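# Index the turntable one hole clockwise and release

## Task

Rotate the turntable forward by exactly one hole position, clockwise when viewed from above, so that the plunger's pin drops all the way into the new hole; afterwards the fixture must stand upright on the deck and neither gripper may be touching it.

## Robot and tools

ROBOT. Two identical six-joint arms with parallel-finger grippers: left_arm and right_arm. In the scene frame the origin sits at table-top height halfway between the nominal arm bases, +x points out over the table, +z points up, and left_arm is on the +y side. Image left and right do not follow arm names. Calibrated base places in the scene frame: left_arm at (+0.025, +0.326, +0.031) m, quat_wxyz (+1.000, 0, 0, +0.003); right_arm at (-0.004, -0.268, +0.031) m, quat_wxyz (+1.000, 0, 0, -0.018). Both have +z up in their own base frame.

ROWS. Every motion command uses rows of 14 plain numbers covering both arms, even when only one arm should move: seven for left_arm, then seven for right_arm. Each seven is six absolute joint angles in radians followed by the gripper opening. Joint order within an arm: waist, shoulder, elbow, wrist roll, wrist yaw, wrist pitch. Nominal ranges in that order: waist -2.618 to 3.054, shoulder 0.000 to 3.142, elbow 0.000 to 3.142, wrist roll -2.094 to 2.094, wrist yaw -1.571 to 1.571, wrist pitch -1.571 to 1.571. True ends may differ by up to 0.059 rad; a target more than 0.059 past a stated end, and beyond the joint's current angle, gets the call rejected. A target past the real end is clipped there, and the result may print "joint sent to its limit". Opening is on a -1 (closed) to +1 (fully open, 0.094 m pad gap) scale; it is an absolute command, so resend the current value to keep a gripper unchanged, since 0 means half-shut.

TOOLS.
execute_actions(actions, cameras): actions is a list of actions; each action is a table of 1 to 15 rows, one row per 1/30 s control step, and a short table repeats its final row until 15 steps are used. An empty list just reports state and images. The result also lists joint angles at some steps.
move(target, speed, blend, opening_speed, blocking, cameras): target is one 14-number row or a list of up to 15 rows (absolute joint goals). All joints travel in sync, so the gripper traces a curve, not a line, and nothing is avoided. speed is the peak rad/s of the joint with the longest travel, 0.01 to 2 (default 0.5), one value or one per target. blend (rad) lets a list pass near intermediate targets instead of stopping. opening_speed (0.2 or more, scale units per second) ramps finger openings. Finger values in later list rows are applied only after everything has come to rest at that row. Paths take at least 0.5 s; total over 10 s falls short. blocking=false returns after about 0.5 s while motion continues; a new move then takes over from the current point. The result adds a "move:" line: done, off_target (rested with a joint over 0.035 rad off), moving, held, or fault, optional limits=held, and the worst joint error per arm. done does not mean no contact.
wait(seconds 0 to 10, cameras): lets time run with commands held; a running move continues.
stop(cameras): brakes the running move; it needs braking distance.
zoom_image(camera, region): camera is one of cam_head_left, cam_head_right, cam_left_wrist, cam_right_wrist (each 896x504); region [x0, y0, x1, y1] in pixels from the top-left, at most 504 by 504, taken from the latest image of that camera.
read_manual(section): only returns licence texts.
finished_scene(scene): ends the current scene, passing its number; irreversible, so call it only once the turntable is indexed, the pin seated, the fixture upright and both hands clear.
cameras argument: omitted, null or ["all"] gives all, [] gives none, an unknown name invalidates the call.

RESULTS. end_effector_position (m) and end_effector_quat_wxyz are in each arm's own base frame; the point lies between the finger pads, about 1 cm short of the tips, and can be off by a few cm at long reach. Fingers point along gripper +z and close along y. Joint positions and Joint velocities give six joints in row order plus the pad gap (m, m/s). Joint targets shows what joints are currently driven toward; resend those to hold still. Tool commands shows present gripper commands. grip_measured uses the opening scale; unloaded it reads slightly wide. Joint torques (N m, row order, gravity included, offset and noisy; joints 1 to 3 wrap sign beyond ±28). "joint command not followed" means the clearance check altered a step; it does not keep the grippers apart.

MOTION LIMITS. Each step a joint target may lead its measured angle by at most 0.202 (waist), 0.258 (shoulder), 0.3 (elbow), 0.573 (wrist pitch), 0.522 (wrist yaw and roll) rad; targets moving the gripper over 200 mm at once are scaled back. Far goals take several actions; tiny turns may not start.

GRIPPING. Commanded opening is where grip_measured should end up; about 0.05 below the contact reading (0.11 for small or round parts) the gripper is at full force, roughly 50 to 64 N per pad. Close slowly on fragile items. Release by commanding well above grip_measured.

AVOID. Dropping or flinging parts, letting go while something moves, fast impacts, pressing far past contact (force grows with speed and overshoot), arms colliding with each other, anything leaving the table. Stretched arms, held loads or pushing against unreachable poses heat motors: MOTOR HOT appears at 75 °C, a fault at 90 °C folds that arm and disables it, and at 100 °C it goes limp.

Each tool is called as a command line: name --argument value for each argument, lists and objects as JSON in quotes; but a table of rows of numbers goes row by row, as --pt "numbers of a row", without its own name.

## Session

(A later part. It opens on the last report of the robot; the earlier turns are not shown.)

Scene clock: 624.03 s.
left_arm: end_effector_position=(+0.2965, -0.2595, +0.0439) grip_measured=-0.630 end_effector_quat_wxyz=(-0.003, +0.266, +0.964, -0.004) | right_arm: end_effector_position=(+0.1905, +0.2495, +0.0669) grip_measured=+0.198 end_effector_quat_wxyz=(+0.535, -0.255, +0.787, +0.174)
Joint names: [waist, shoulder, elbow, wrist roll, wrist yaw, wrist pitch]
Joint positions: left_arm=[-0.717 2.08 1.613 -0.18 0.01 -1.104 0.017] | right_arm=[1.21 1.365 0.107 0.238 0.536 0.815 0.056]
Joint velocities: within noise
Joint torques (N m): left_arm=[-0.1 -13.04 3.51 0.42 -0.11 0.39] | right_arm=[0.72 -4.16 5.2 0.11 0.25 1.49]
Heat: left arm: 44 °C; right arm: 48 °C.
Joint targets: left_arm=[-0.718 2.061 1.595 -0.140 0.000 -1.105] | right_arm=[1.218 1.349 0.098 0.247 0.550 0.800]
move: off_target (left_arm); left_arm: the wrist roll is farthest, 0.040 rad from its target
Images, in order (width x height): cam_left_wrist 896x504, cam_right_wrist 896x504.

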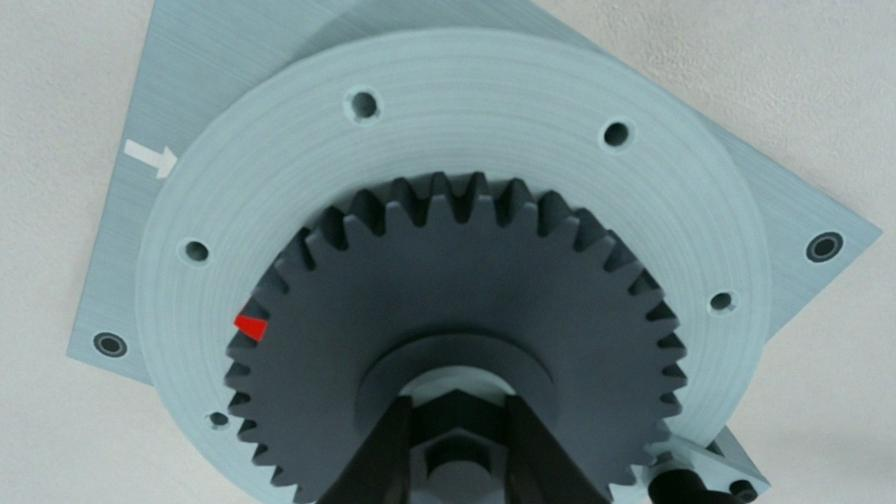

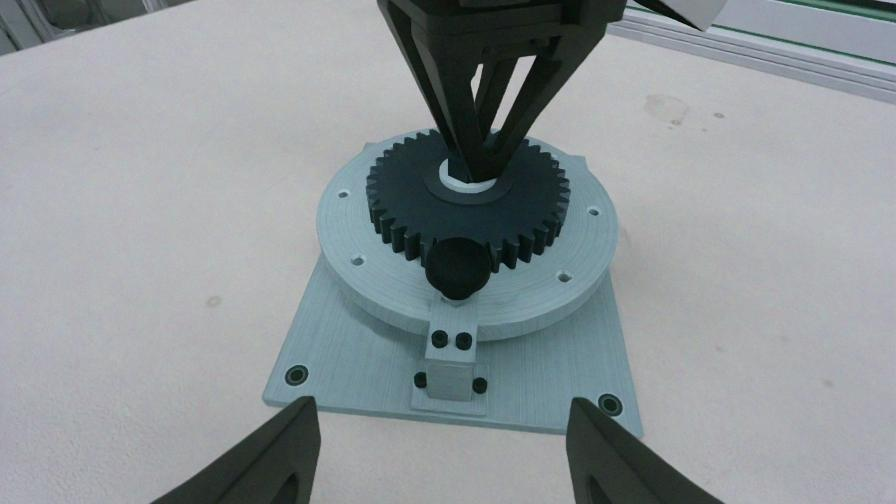

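move --pt "-0.718 2.061 1.595 -0.12 0 -1.105 -0.8 1.218 1.349 0.098 0.247 0.55 0.80 0.2" --pt "-0.718 2.061 1.595 -0.19 0 -1.105 -0.8 1.218 1.349 0.098 0.247 0.55 0.80 0.2" --speed 0.15 --cameras '["cam_right_wrist","cam_left_wrist"]'

zoom_image --camera "cam_right_wrist" --region '[400, 200, 520, 420]'

Scene clock: 637.17 s.
left_arm: end_effector_position=(+0.2965, -0.2595, +0.0439) grip_measured=-0.630 end_effector_quat_wxyz=(-0.003, +0.260, +0.966, -0.004) | right_arm: end_effector_position=(+0.1905, +0.2494, +0.0669) grip_measured=+0.198 end_effector_quat_wxyz=(+0.535, -0.255, +0.787, +0.174)
Joint names: [waist, shoulder, elbow, wrist roll, wrist yaw, wrist pitch]
Joint positions: left_arm=[-0.717 2.08 1.613 -0.192 0.01 -1.104 0.017] | right_arm=[1.21 1.365 0.107 0.238 0.536 0.815 0.056]
Joint velocities: within noise
Joint torques (N m): left_arm=[-0.09 -13.07 3.48 0.06 -0.1 0.39] | right_arm=[0.75 -4.19 5.27 0.11 0.23 1.48]
Heat: left arm: 44 °C; right arm: 46 °C.
Joint targets: left_arm=[-0.718 2.061 1.595 -0.190 0.000 -1.105] | right_arm=[1.218 1.349 0.098 0.247 0.550 0.800]
move: done
Images, in order (width x height): cam_left_wrist 896x504, cam_right_wrist 896x504.

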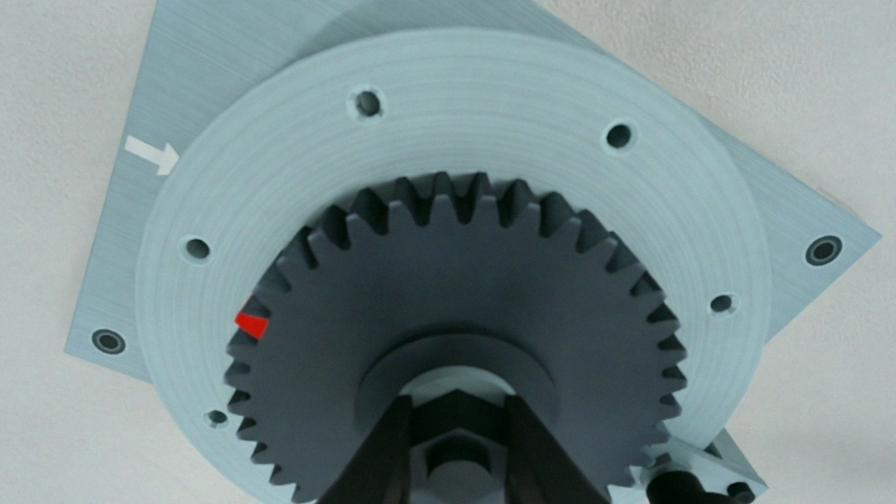

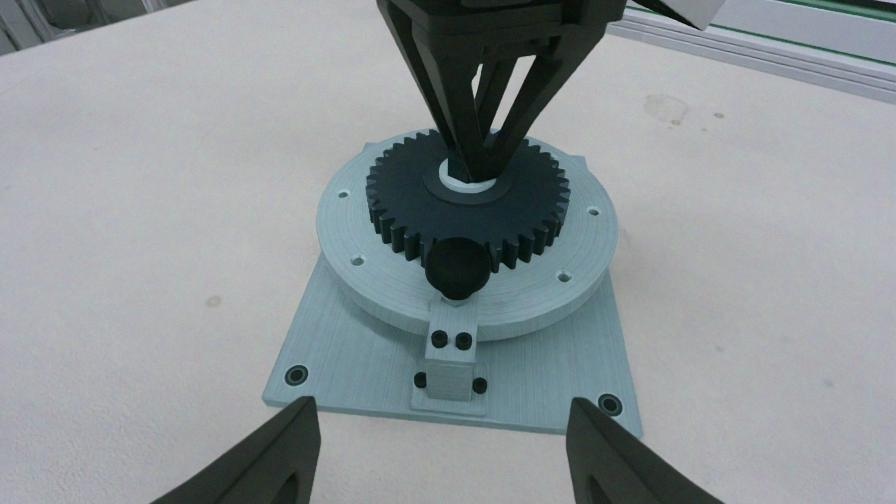

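Scaled by 2.291 from the camera's 896x504 image, which has a finer 1280x720 frame.

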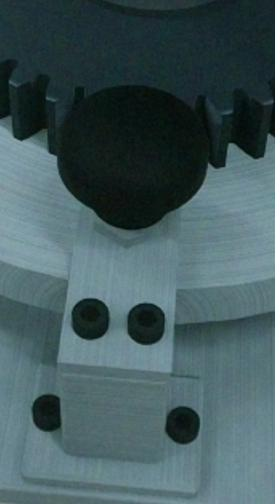

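move --pt "-0.718 2.061 1.595 -0.19 0 -1.105 -0.1 1.218 1.349 0.098 0.247 0.55 0.80 0.2" --pt "-0.718 2.04 1.70 -0.19 0 -1.24 -0.1 1.218 1.349 0.098 0.247 0.55 0.80 0.2" --pt "-0.74 1.926 2.018 0 0 -1.55 -0.1 1.218 1.349 0.098 0.247 0.55 0.80 0.2" --speed '[0.3,0.2,0.5]' --opening_speed 0.6 --cameras '["cam_left_wrist","cam_right_wrist"]'

zoom_image --camera "cam_right_wrist" --region '[340, 180, 600, 360]'

Scene clock: 772.77 s.
left_arm: end_effector_position=(+0.2824, -0.2549, +0.1886) grip_measured=-0.102 end_effector_quat_wxyz=(+0.040, +0.353, +0.934, -0.019) | right_arm: end_effector_position=(+0.1905, +0.2494, +0.0668) grip_measured=+0.198 end_effector_quat_wxyz=(+0.535, -0.255, +0.787, +0.174)
Joint names: [waist, shoulder, elbow, wrist roll, wrist yaw, wrist pitch]
Joint positions: left_arm=[-0.734 1.948 1.997 -0.011 0.007 -1.533 0.042] | right_arm=[1.21 1.365 0.107 0.238 0.536 0.815 0.056]
Joint velocities: within noise
Joint torques (N m): left_arm=[-0.51 -12.22 6.42 0.13 -0.06 0.39] | right_arm=[0.79 -4.19 5.24 0.1 0.22 1.48]
Heat: left arm: 46 °C; right arm: 41 °C.
Joint targets: left_arm=[-0.740 1.926 2.018 0.000 0.000 -1.550] | right_arm=[1.218 1.349 0.098 0.247 0.550 0.800]
move: done
Images, in order (width x height): cam_left_wrist 896x504, cam_right_wrist 896x504.

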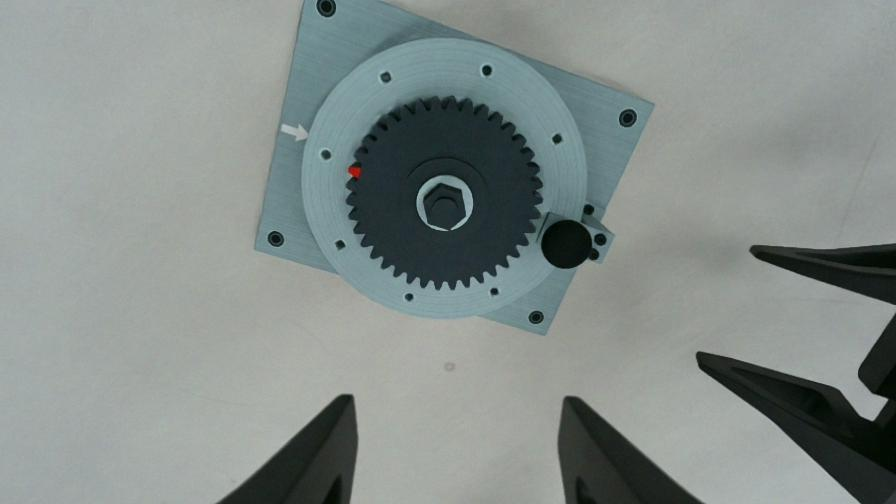

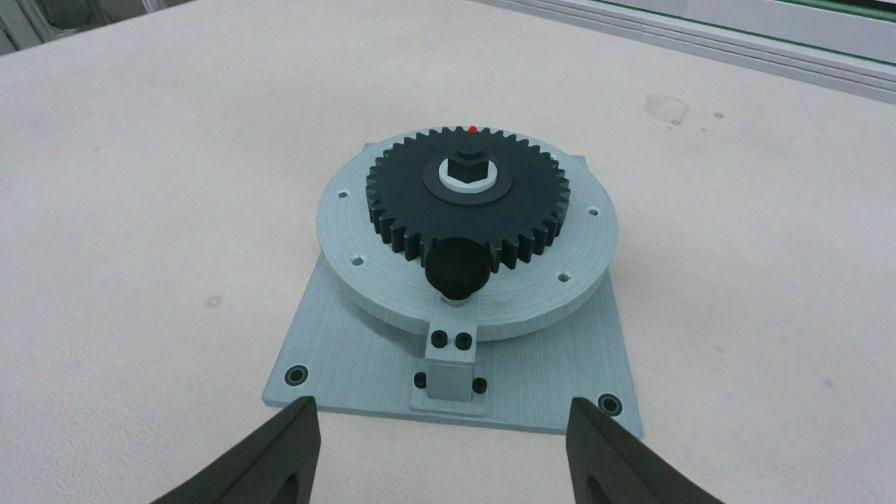

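Scaled by 1.938 from the camera's 896x504 image, which has a finer 1280x720 frame.

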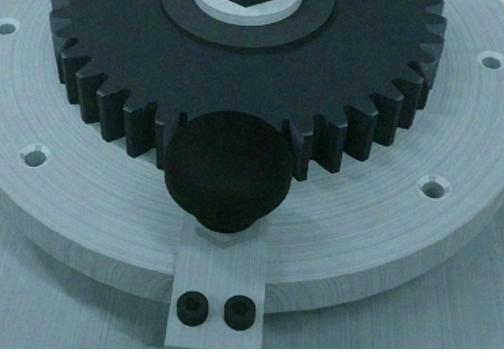

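finished_scene --scene 1

The scene is finished: the task was done.


## Next scene

The same job, from a new start.

move --target '[-0.74,1.926,2.018,0,0,-1.55,-0.1,1.21,0.85,0.098,0.247,0.55,0.40,0.2]' --speed 1.2 --cameras '["cam_left_wrist","cam_right_wrist"]'

Scene clock: 3.30 s.
left_arm: end_effector_position=(+0.2799, -0.2520, +0.2021) grip_measured=-0.099 end_effector_quat_wxyz=(+0.059, +0.365, +0.929, -0.019) | right_arm: end_effector_position=(+0.1850, +0.2275, +0.1213) grip_measured=+0.202 end_effector_quat_wxyz=(+0.562, -0.228, +0.768, +0.205)
Joint names: [waist, shoulder, elbow, wrist roll, wrist yaw, wrist pitch]
Joint positions: left_arm=[-0.739 1.907 1.993 0.01 -0.007 -1.532 0.042] | right_arm=[1.201 0.864 0.109 0.238 0.537 0.418 0.056]
Joint velocities: within noise
Joint torques (N m): left_arm=[-0.14 -7.97 7.06 -0.11 0.05 0.49] | right_arm=[0.85 -1.74 7.36 0.1 0.21 1.51]
Heat: left arm: 33 °C; right arm: 28 °C.
Joint targets: left_arm=[-0.740 1.926 2.018 0.000 0.000 -1.550] | right_arm=[1.210 0.850 0.098 0.247 0.550 0.400]
move: done
Images, in order (width x height): cam_left_wrist 896x504, cam_right_wrist 896x504.

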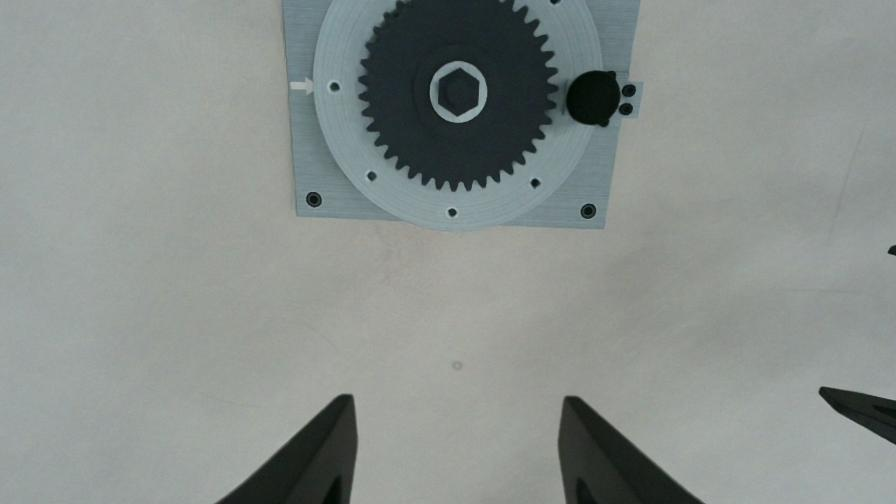

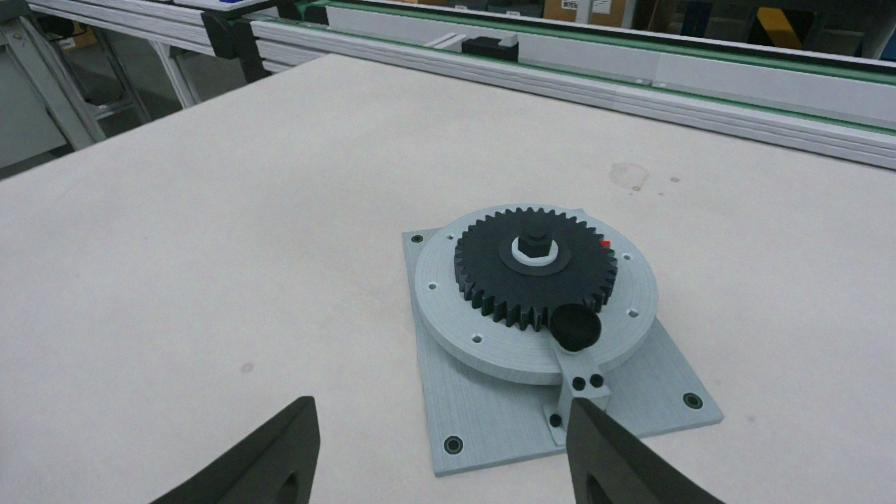

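move --target '[-0.742,2.28,2.078,-1.047,0,-1.3685,-0.1,0.2575,1.365,0.077,-0.281,-0.62,0.838,0.2]' --speed 1.0 --cameras '["cam_left_wrist","cam_right_wrist"]'

Scene clock: 46.07 s.
left_arm: end_effector_position=(+0.3224, -0.2916, +0.0818) grip_measured=-0.099 end_effector_quat_wxyz=(-0.005, -0.148, +0.989, +0.009) | right_arm: end_effector_position=(+0.2528, +0.1752, +0.0684) grip_measured=+0.202 end_effector_quat_wxyz=(+0.513, -0.368, +0.734, +0.250)
Joint names: [waist, shoulder, elbow, wrist roll, wrist yaw, wrist pitch]
Joint positions: left_arm=[-0.739 2.26 2.051 -1.036 -0.003 -1.383 0.042] | right_arm=[0.267 1.356 0.086 -0.271 -0.605 0.832 0.056]
Joint velocities: within noise
Joint torques (N m): left_arm=[-0.25 -11.1 7.27 -0.04 0.03 0.53] | right_arm=[-0.96 -2.09 5.14 -0.08 -0.32 1.65]
Heat: left arm: 35 °C; right arm: 31 °C.
Joint targets: left_arm=[-0.742 2.280 2.078 -1.047 0.000 -1.369] | right_arm=[0.257 1.365 0.077 -0.281 -0.620 0.838]
move: done
Images, in order (width x height): cam_left_wrist 896x504, cam_right_wrist 896x504.

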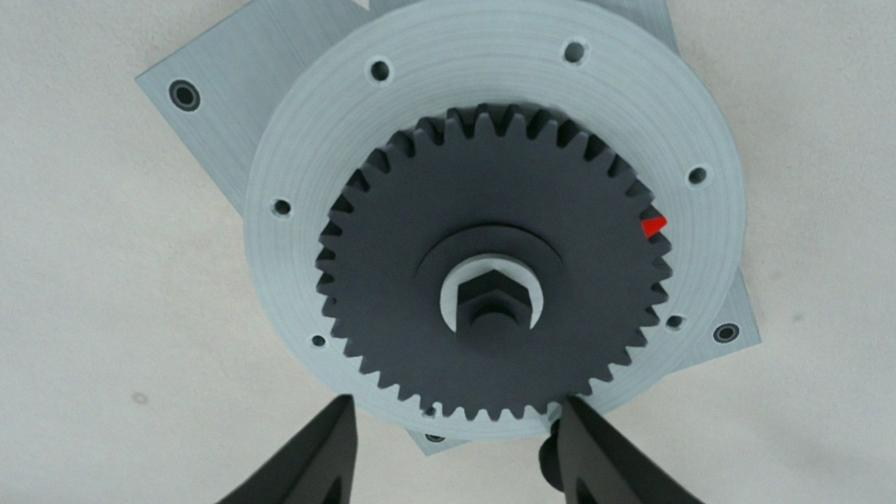

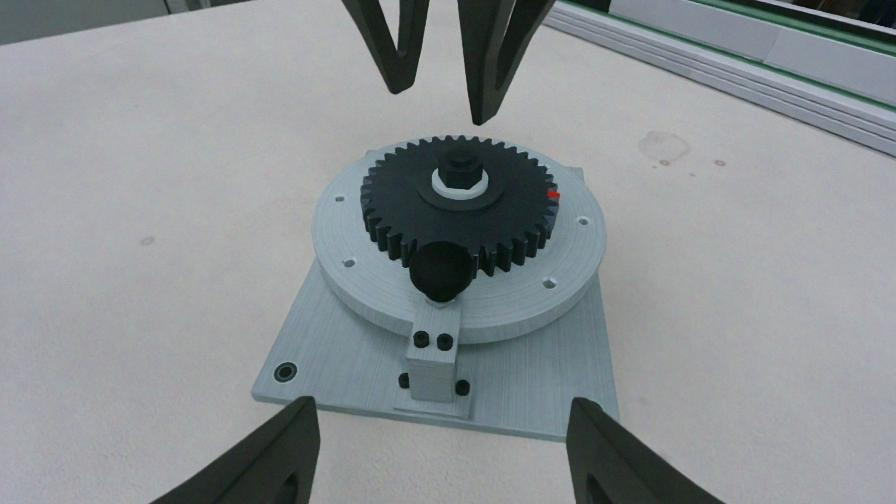

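move --pt "-0.726 2.33 2.155 -1.047 0 -1.43 -0.1 0.396 1.687 0.183 -0.232 -0.5 1.054 0.2" --pt "-0.726 2.282 1.95 -1.047 0 -1.228 -0.1 0.50 1.825 0.322 -0.18 -0.39 1.05 0.2" --speed 0.5 --cameras '["cam_left_wrist","cam_right_wrist"]'

Scene clock: 89.50 s.
left_arm: end_effector_position=(+0.3321, -0.2970, +0.0436) grip_measured=-0.099 end_effector_quat_wxyz=(-0.001, -0.152, +0.988, +0.002) | right_arm: end_effector_position=(+0.2936, +0.2370, +0.0326) grip_measured=+0.202 end_effector_quat_wxyz=(+0.489, -0.377, +0.748, +0.244)
Joint names: [waist, shoulder, elbow, wrist roll, wrist yaw, wrist pitch]
Joint positions: left_arm=[-0.732 2.3 1.966 -1.038 -0.001 -1.242 0.042] | right_arm=[0.492 1.808 0.31 -0.189 -0.398 1.044 0.056]
Joint velocities: within noise
Joint torques (N m): left_arm=[0.55 -14.91 3.97 -0.09 0 0.55] | right_arm=[0.64 -4.66 5.78 0.14 -0.04 1.72]
Heat: left arm: 38 °C; right arm: 32 °C.
Joint targets: left_arm=[-0.726 2.282 1.950 -1.047 0.000 -1.228] | right_arm=[0.500 1.825 0.322 -0.180 -0.390 1.050]
move: done
Images, in order (width x height): cam_left_wrist 896x504, cam_right_wrist 896x504.

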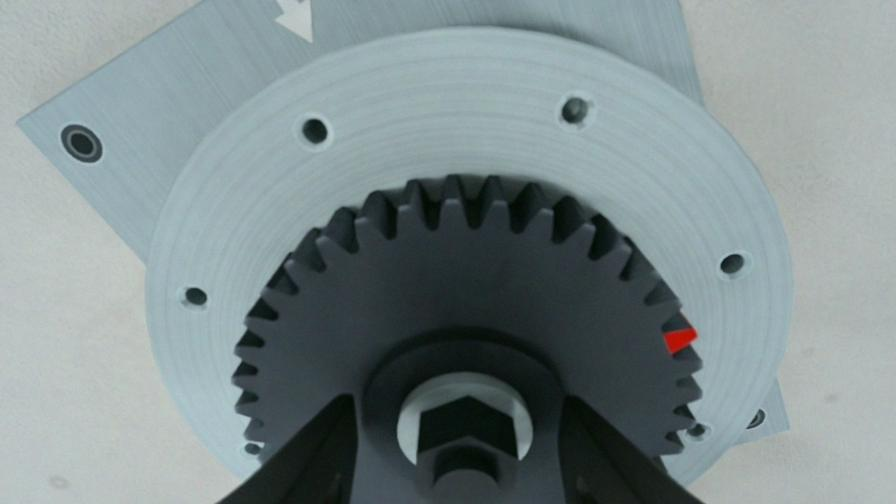

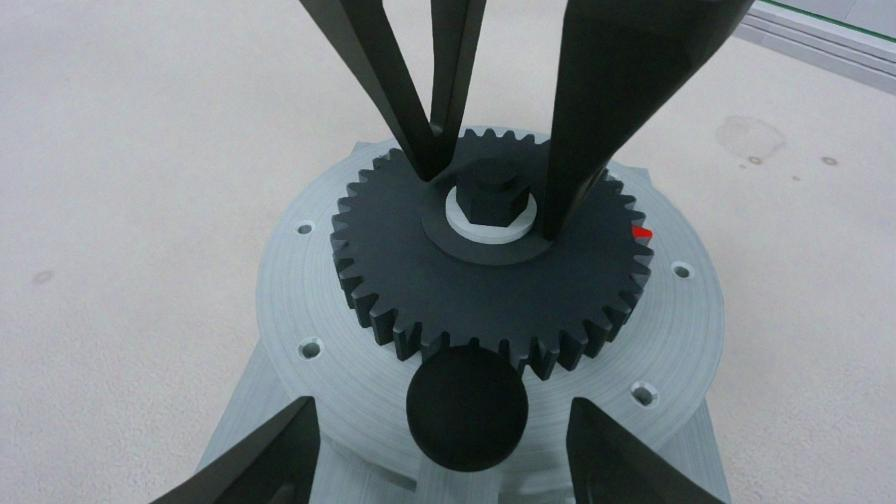

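move --pt "-0.726 2.282 1.95 -1.047 0 -1.228 -0.1 0.478 1.844 0.359 -0.18 -0.39 1.02 0.2" --pt "-0.726 2.282 1.95 -1.047 0 -1.228 -0.8 0.478 1.844 0.359 -0.18 -0.39 1.02 -0.8" --speed 0.3 --opening_speed 0.8 --cameras '["cam_left_wrist","cam_right_wrist"]'

Scene clock: 103.73 s.
left_arm: end_effector_position=(+0.3332, -0.2984, +0.0448) grip_measured=-0.630 end_effector_quat_wxyz=(+0.001, -0.152, +0.988, -0.002) | right_arm: end_effector_position=(+0.3030, +0.2401, +0.0347) grip_measured=-0.495 end_effector_quat_wxyz=(+0.492, -0.374, +0.747, +0.244)
Joint names: [waist, shoulder, elbow, wrist roll, wrist yaw, wrist pitch]
Joint positions: left_arm=[-0.732 2.297 1.966 -1.038 0.001 -1.236 0.017] | right_arm=[0.487 1.826 0.345 -0.188 -0.4 1.036 0.024]
Joint velocities: within noise
Joint torques (N m): left_arm=[0.51 -14.64 3.96 -0.09 -0.02 0.51] | right_arm=[-0.94 -4.88 6.05 0.09 -0.01 1.52]
Heat: left arm: 40 °C; right arm: 33 °C.
Joint targets: left_arm=[-0.726 2.282 1.950 -1.047 0.000 -1.228] | right_arm=[0.478 1.844 0.359 -0.180 -0.390 1.020]
move: done
Images, in order (width x height): cam_left_wrist 896x504, cam_right_wrist 896x504.

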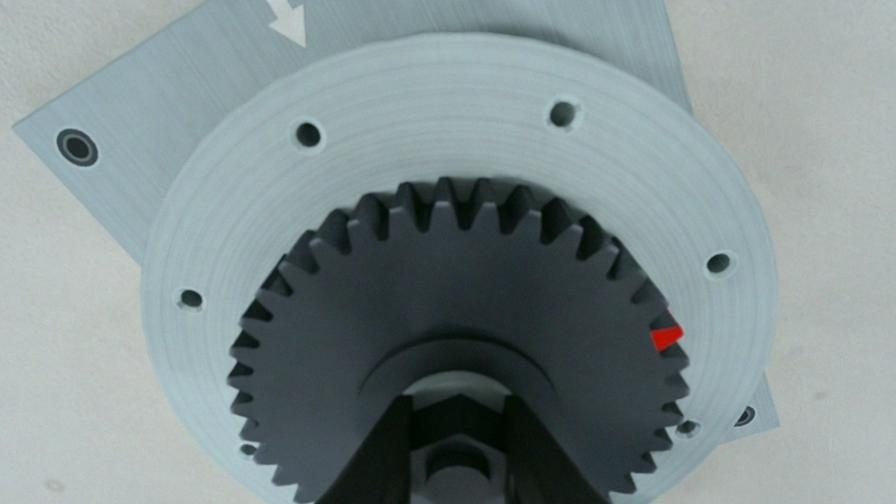

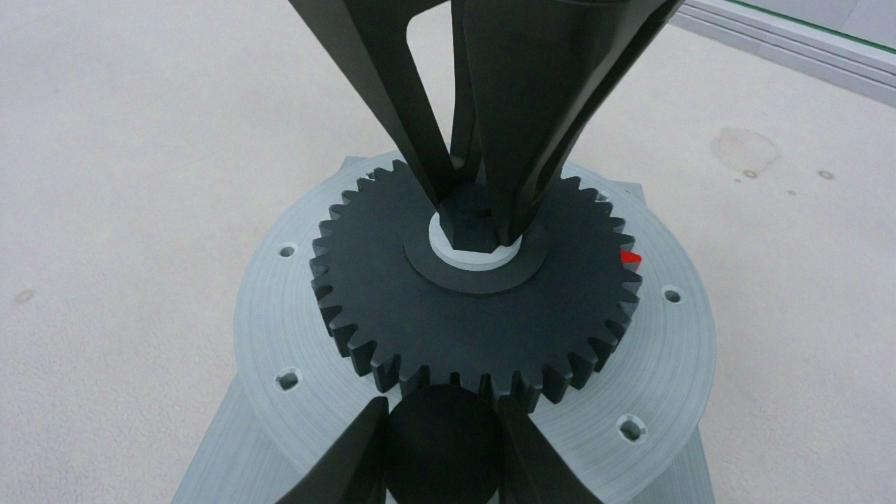

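move --pt "-0.726 2.282 1.95 -1.047 0 -1.228 -0.8 0.482 1.672 0.419 -0.18 -0.39 1.22 -0.9" --pt "-0.726 2.282 1.95 -0.85 0 -1.228 -0.8 0.482 1.672 0.419 -0.18 -0.39 1.22 -0.9" --speed 0.3 --cameras '["cam_left_wrist","cam_right_wrist"]'

Scene clock: 113.53 s.
left_arm: end_effector_position=(+0.3335, -0.2988, +0.0448) grip_measured=-0.631 end_effector_quat_wxyz=(+0.002, -0.067, +0.998, -0.003) | right_arm: end_effector_position=(+0.3040, +0.2406, +0.0423) grip_measured=-0.496 end_effector_quat_wxyz=(+0.490, -0.374, +0.749, +0.243)
Joint names: [waist, shoulder, elbow, wrist roll, wrist yaw, wrist pitch]
Joint positions: left_arm=[-0.732 2.297 1.966 -0.867 0.001 -1.234 0.017] | right_arm=[0.487 1.773 0.357 -0.188 -0.398 0.966 0.024]
Joint velocities: within noise
Joint torques (N m): left_arm=[0.51 -14.67 3.97 0.21 -0.01 0.49] | right_arm=[-0.61 -14.34 11.21 0.12 -0.03 3.97]
Heat: left arm: 40 °C; right arm: 34 °C.
Joint targets: left_arm=[-0.726 2.282 1.950 -0.850 0.000 -1.228] | right_arm=[0.482 1.672 0.419 -0.180 -0.390 1.220]
move: off_target (right_arm); right_arm: the wrist pitch is farthest, 0.254 rad from its target
Images, in order (width x height): cam_left_wrist 896x504, cam_right_wrist 896x504.

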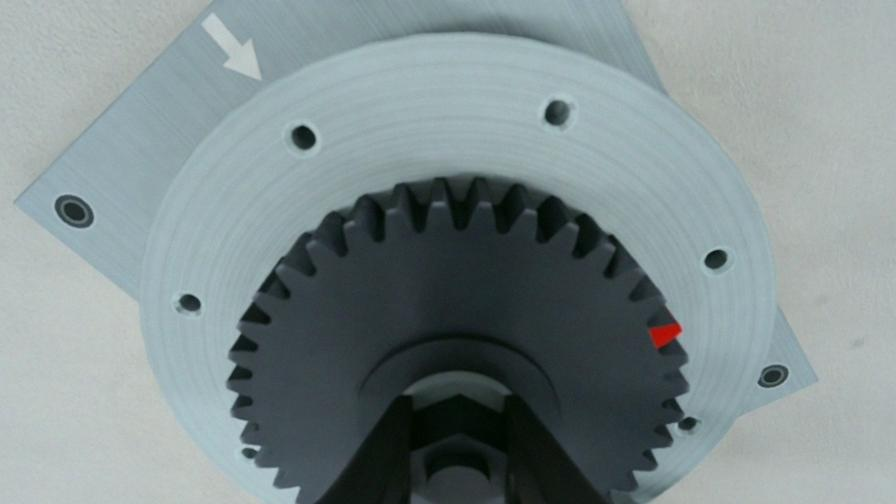

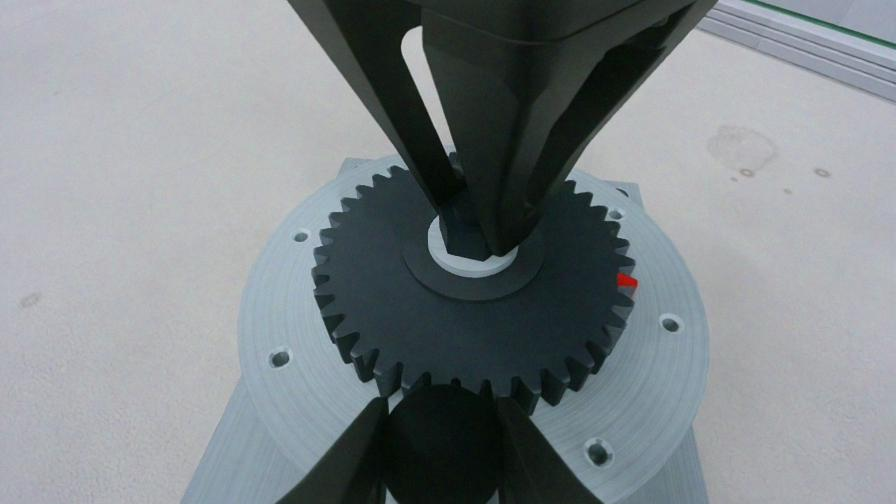

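move --pt "-0.726 2.282 1.95 -0.82 0 -1.228 -0.8 0.484 1.762 0.369 -0.18 -0.39 0.97 -0.9" --pt "-0.726 2.282 1.95 -0.8 0 -1.228 -0.8 0.484 1.757 0.357 -0.18 -0.39 0.92 0.2" --pt "-0.726 2.282 1.95 -0.65 0 -1.228 -0.8 0.396 1.687 0.183 -0.232 -0.5 1.054 0.2" --pt "-0.726 2.282 1.95 -0.40 0 -1.228 -0.8 0.2575 1.365 0.077 -0.281 -0.62 0.838 0.2" --speed '[0.3,0.3,0.35,0.5]' --opening_speed 1.2 --cameras '["cam_right_wrist"]'

Scene clock: 128.67 s.
left_arm: end_effector_position=(+0.3337, -0.3004, +0.0448) grip_measured=-0.632 end_effector_quat_wxyz=(+0.003, +0.142, +0.990, -0.006) | right_arm: end_effector_position=(+0.2537, +0.1756, +0.0664) grip_measured=+0.198 end_effector_quat_wxyz=(+0.512, -0.368, +0.734, +0.251)
Joint names: [waist, shoulder, elbow, wrist roll, wrist yaw, wrist pitch]
Joint positions: left_arm=[-0.732 2.297 1.966 -0.448 0.007 -1.229 0.017] | right_arm=[0.267 1.381 0.086 -0.271 -0.606 0.856 0.056]
Joint velocities: within noise
Joint torques (N m): left_arm=[0.51 -14.71 4 0.56 -0.07 0.44] | right_arm=[-0.92 -4.14 4.97 -0.08 -0.28 1.45]
Heat: left arm: 40 °C; right arm: 41 °C.
Joint targets: left_arm=[-0.726 2.282 1.950 -0.400 0.000 -1.228] | right_arm=[0.257 1.365 0.077 -0.281 -0.620 0.838]
move: off_target (left_arm); left_arm: the wrist roll is farthest, 0.048 rad from its target
Images, in order (width x height): cam_right_wrist 896x504.

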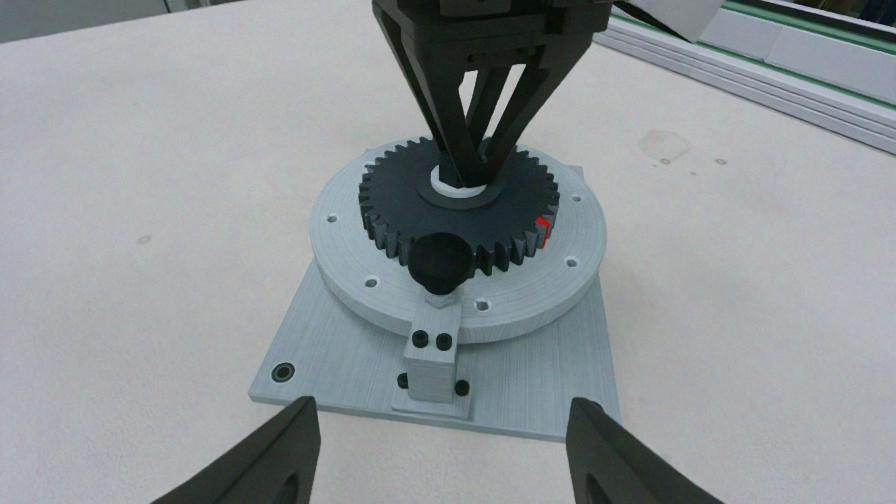

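move --target '[-0.726,2.282,1.95,-0.16,0,-1.228,-0.8,0.2575,1.365,0.077,-0.281,-0.62,0.838,0.2]' --speed 0.15 --cameras '["cam_right_wrist"]'

zoom_image --camera "cam_right_wrist" --region '[320, 180, 580, 360]'

Scene clock: 135.63 s.
left_arm: end_effector_position=(+0.3335, -0.3014, +0.0448) grip_measured=-0.632 end_effector_quat_wxyz=(+0.003, +0.259, +0.966, -0.008) | right_arm: end_effector_position=(+0.2536, +0.1756, +0.0663) grip_measured=+0.198 end_effector_quat_wxyz=(+0.512, -0.368, +0.734, +0.251)
Joint names: [waist, shoulder, elbow, wrist roll, wrist yaw, wrist pitch]
Joint positions: left_arm=[-0.732 2.297 1.966 -0.209 0.012 -1.227 0.017] | right_arm=[0.267 1.381 0.086 -0.272 -0.607 0.855 0.056]
Joint velocities: within noise
Joint torques (N m): left_arm=[0.5 -14.67 4 0.56 -0.11 0.42] | right_arm=[-0.96 -4.15 4.94 -0.08 -0.28 1.45]
Heat: left arm: 40 °C; right arm: 38 °C.
Joint targets: left_arm=[-0.726 2.282 1.950 -0.160 0.000 -1.228] | right_arm=[0.257 1.365 0.077 -0.281 -0.620 0.838]
move: off_target (left_arm); left_arm: the wrist roll is farthest, 0.049 rad from its target
Images, in order (width x height): cam_right_wrist 896x504.

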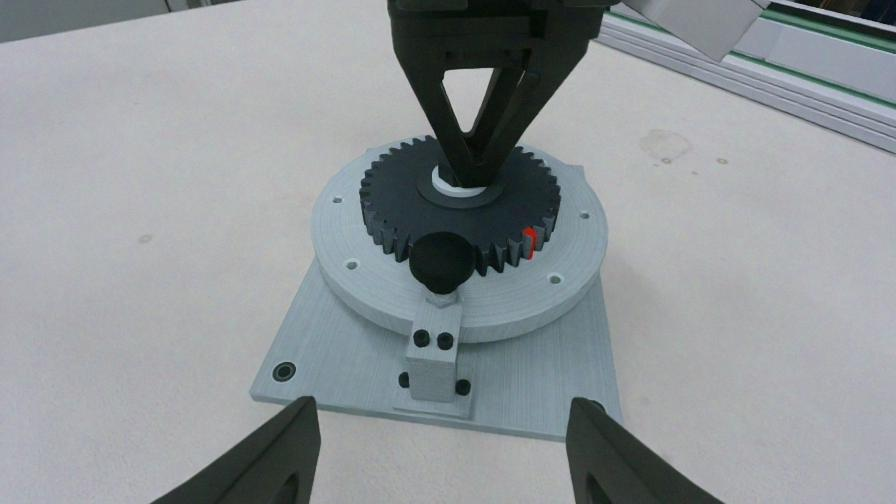

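Scaled by 1.938 from the camera's 896x504 image, which has a finer 1280x720 frame.

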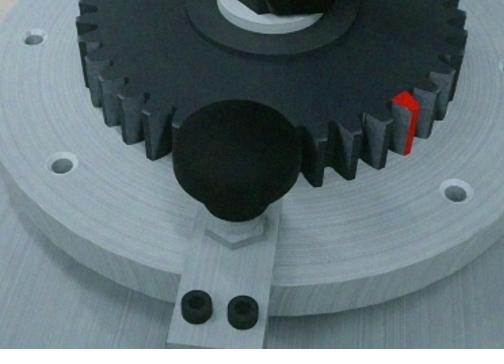

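move --target '[-0.726,2.282,1.95,-0.10,0,-1.228,-0.8,0.2575,1.365,0.077,-0.281,-0.62,0.838,0.2]' --speed 0.1 --cameras '["cam_right_wrist"]'

zoom_image --camera "cam_right_wrist" --region '[320, 180, 580, 360]'

Scene clock: 146.57 s.
left_arm: end_effector_position=(+0.3334, -0.3016, +0.0448) grip_measured=-0.632 end_effector_quat_wxyz=(+0.003, +0.286, +0.958, -0.009) | right_arm: end_effector_position=(+0.2535, +0.1757, +0.0662) grip_measured=+0.198 end_effector_quat_wxyz=(+0.512, -0.369, +0.734, +0.251)
Joint names: [waist, shoulder, elbow, wrist roll, wrist yaw, wrist pitch]
Joint positions: left_arm=[-0.732 2.297 1.966 -0.151 0.013 -1.227 0.017] | right_arm=[0.267 1.381 0.086 -0.272 -0.607 0.854 0.056]
Joint velocities: within noise
Joint torques (N m): left_arm=[0.53 -14.68 3.97 0.57 -0.12 0.42] | right_arm=[-0.98 -4.14 4.93 -0.07 -0.28 1.46]
Heat: left arm: 40 °C; right arm: 36 °C.
Joint targets: left_arm=[-0.726 2.282 1.950 -0.100 0.000 -1.228] | right_arm=[0.257 1.365 0.077 -0.281 -0.620 0.838]
move: off_target (left_arm); left_arm: the wrist roll is farthest, 0.051 rad from its target
Images, in order (width x height): cam_right_wrist 896x504.

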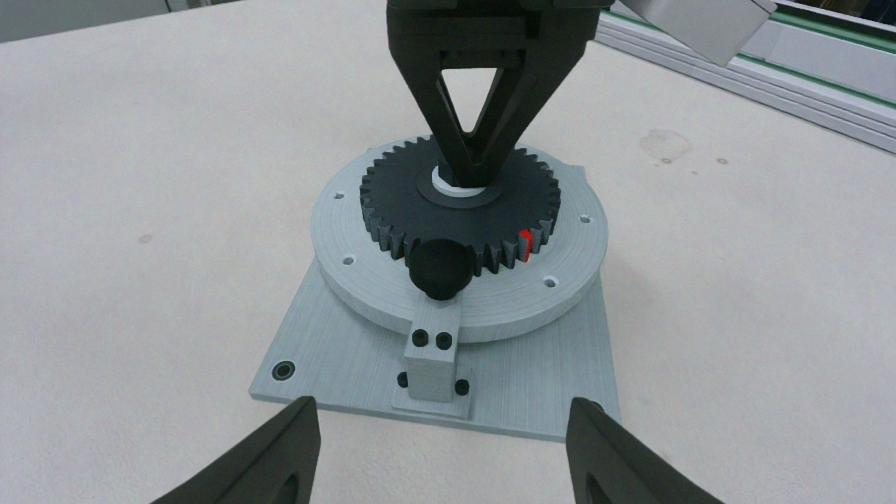

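Scaled by 1.938 from the camera's 896x504 image, which has a finer 1280x720 frame.

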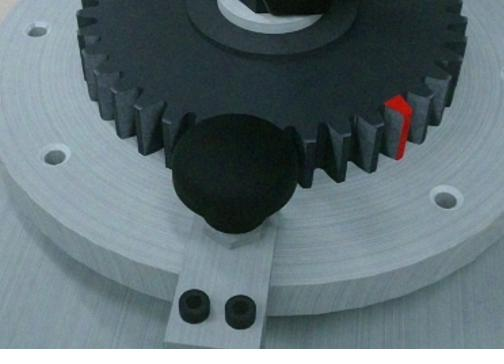

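move --pt "-0.726 2.282 1.95 -0.145 0 -1.228 -0.1 0.267 1.381 0.086 -0.272 -0.607 0.854 0.2" --pt "-0.726 2.29 2.075 -0.145 0 -1.36 -0.1 0.267 1.381 0.086 -0.272 -0.607 0.854 0.2" --speed '[0.3,0.3]' --opening_speed 0.9 --cameras '["cam_right_wrist"]'

zoom_image --camera "cam_right_wrist" --region '[320, 180, 580, 360]'

Scene clock: 154.73 s.
left_arm: end_effector_position=(+0.3291, -0.2964, +0.0663) grip_measured=-0.101 end_effector_quat_wxyz=(-0.010, +0.289, +0.957, +0.000) | right_arm: end_effector_position=(+0.2535, +0.1757, +0.0662) grip_measured=+0.198 end_effector_quat_wxyz=(+0.512, -0.369, +0.734, +0.251)
Joint names: [waist, shoulder, elbow, wrist roll, wrist yaw, wrist pitch]
Joint positions: left_arm=[-0.732 2.297 2.052 -0.146 0.008 -1.343 0.042] | right_arm=[0.267 1.381 0.086 -0.272 -0.607 0.854 0.056]
Joint velocities: within noise
Joint torques (N m): left_arm=[0.51 -13.83 7.01 0.03 -0.07 0.19] | right_arm=[-0.01 -2.88 5.78 0.01 -0.15 1.6]
Heat: left arm: 40 °C; right arm: 36 °C.
Joint targets: left_arm=[-0.726 2.290 2.075 -0.145 0.000 -1.360] | right_arm=[0.267 1.381 0.086 -0.272 -0.607 0.854]
move: done
Images, in order (width x height): cam_right_wrist 896x504.

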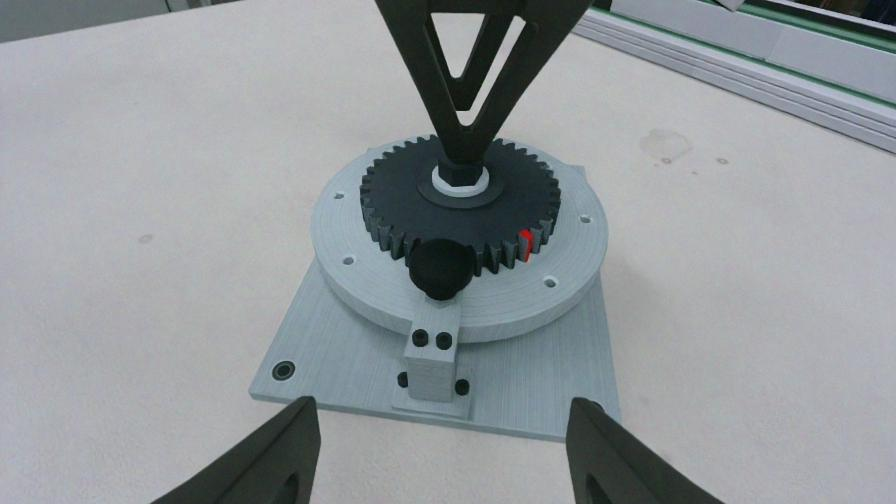

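Scaled by 1.938 from the camera's 896x504 image, which has a finer 1280x720 frame.

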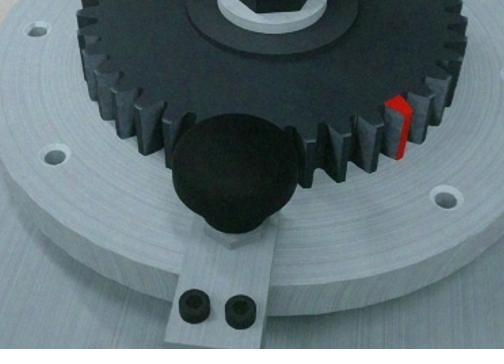

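finished_scene --scene 2

The scene is finished: the task was done.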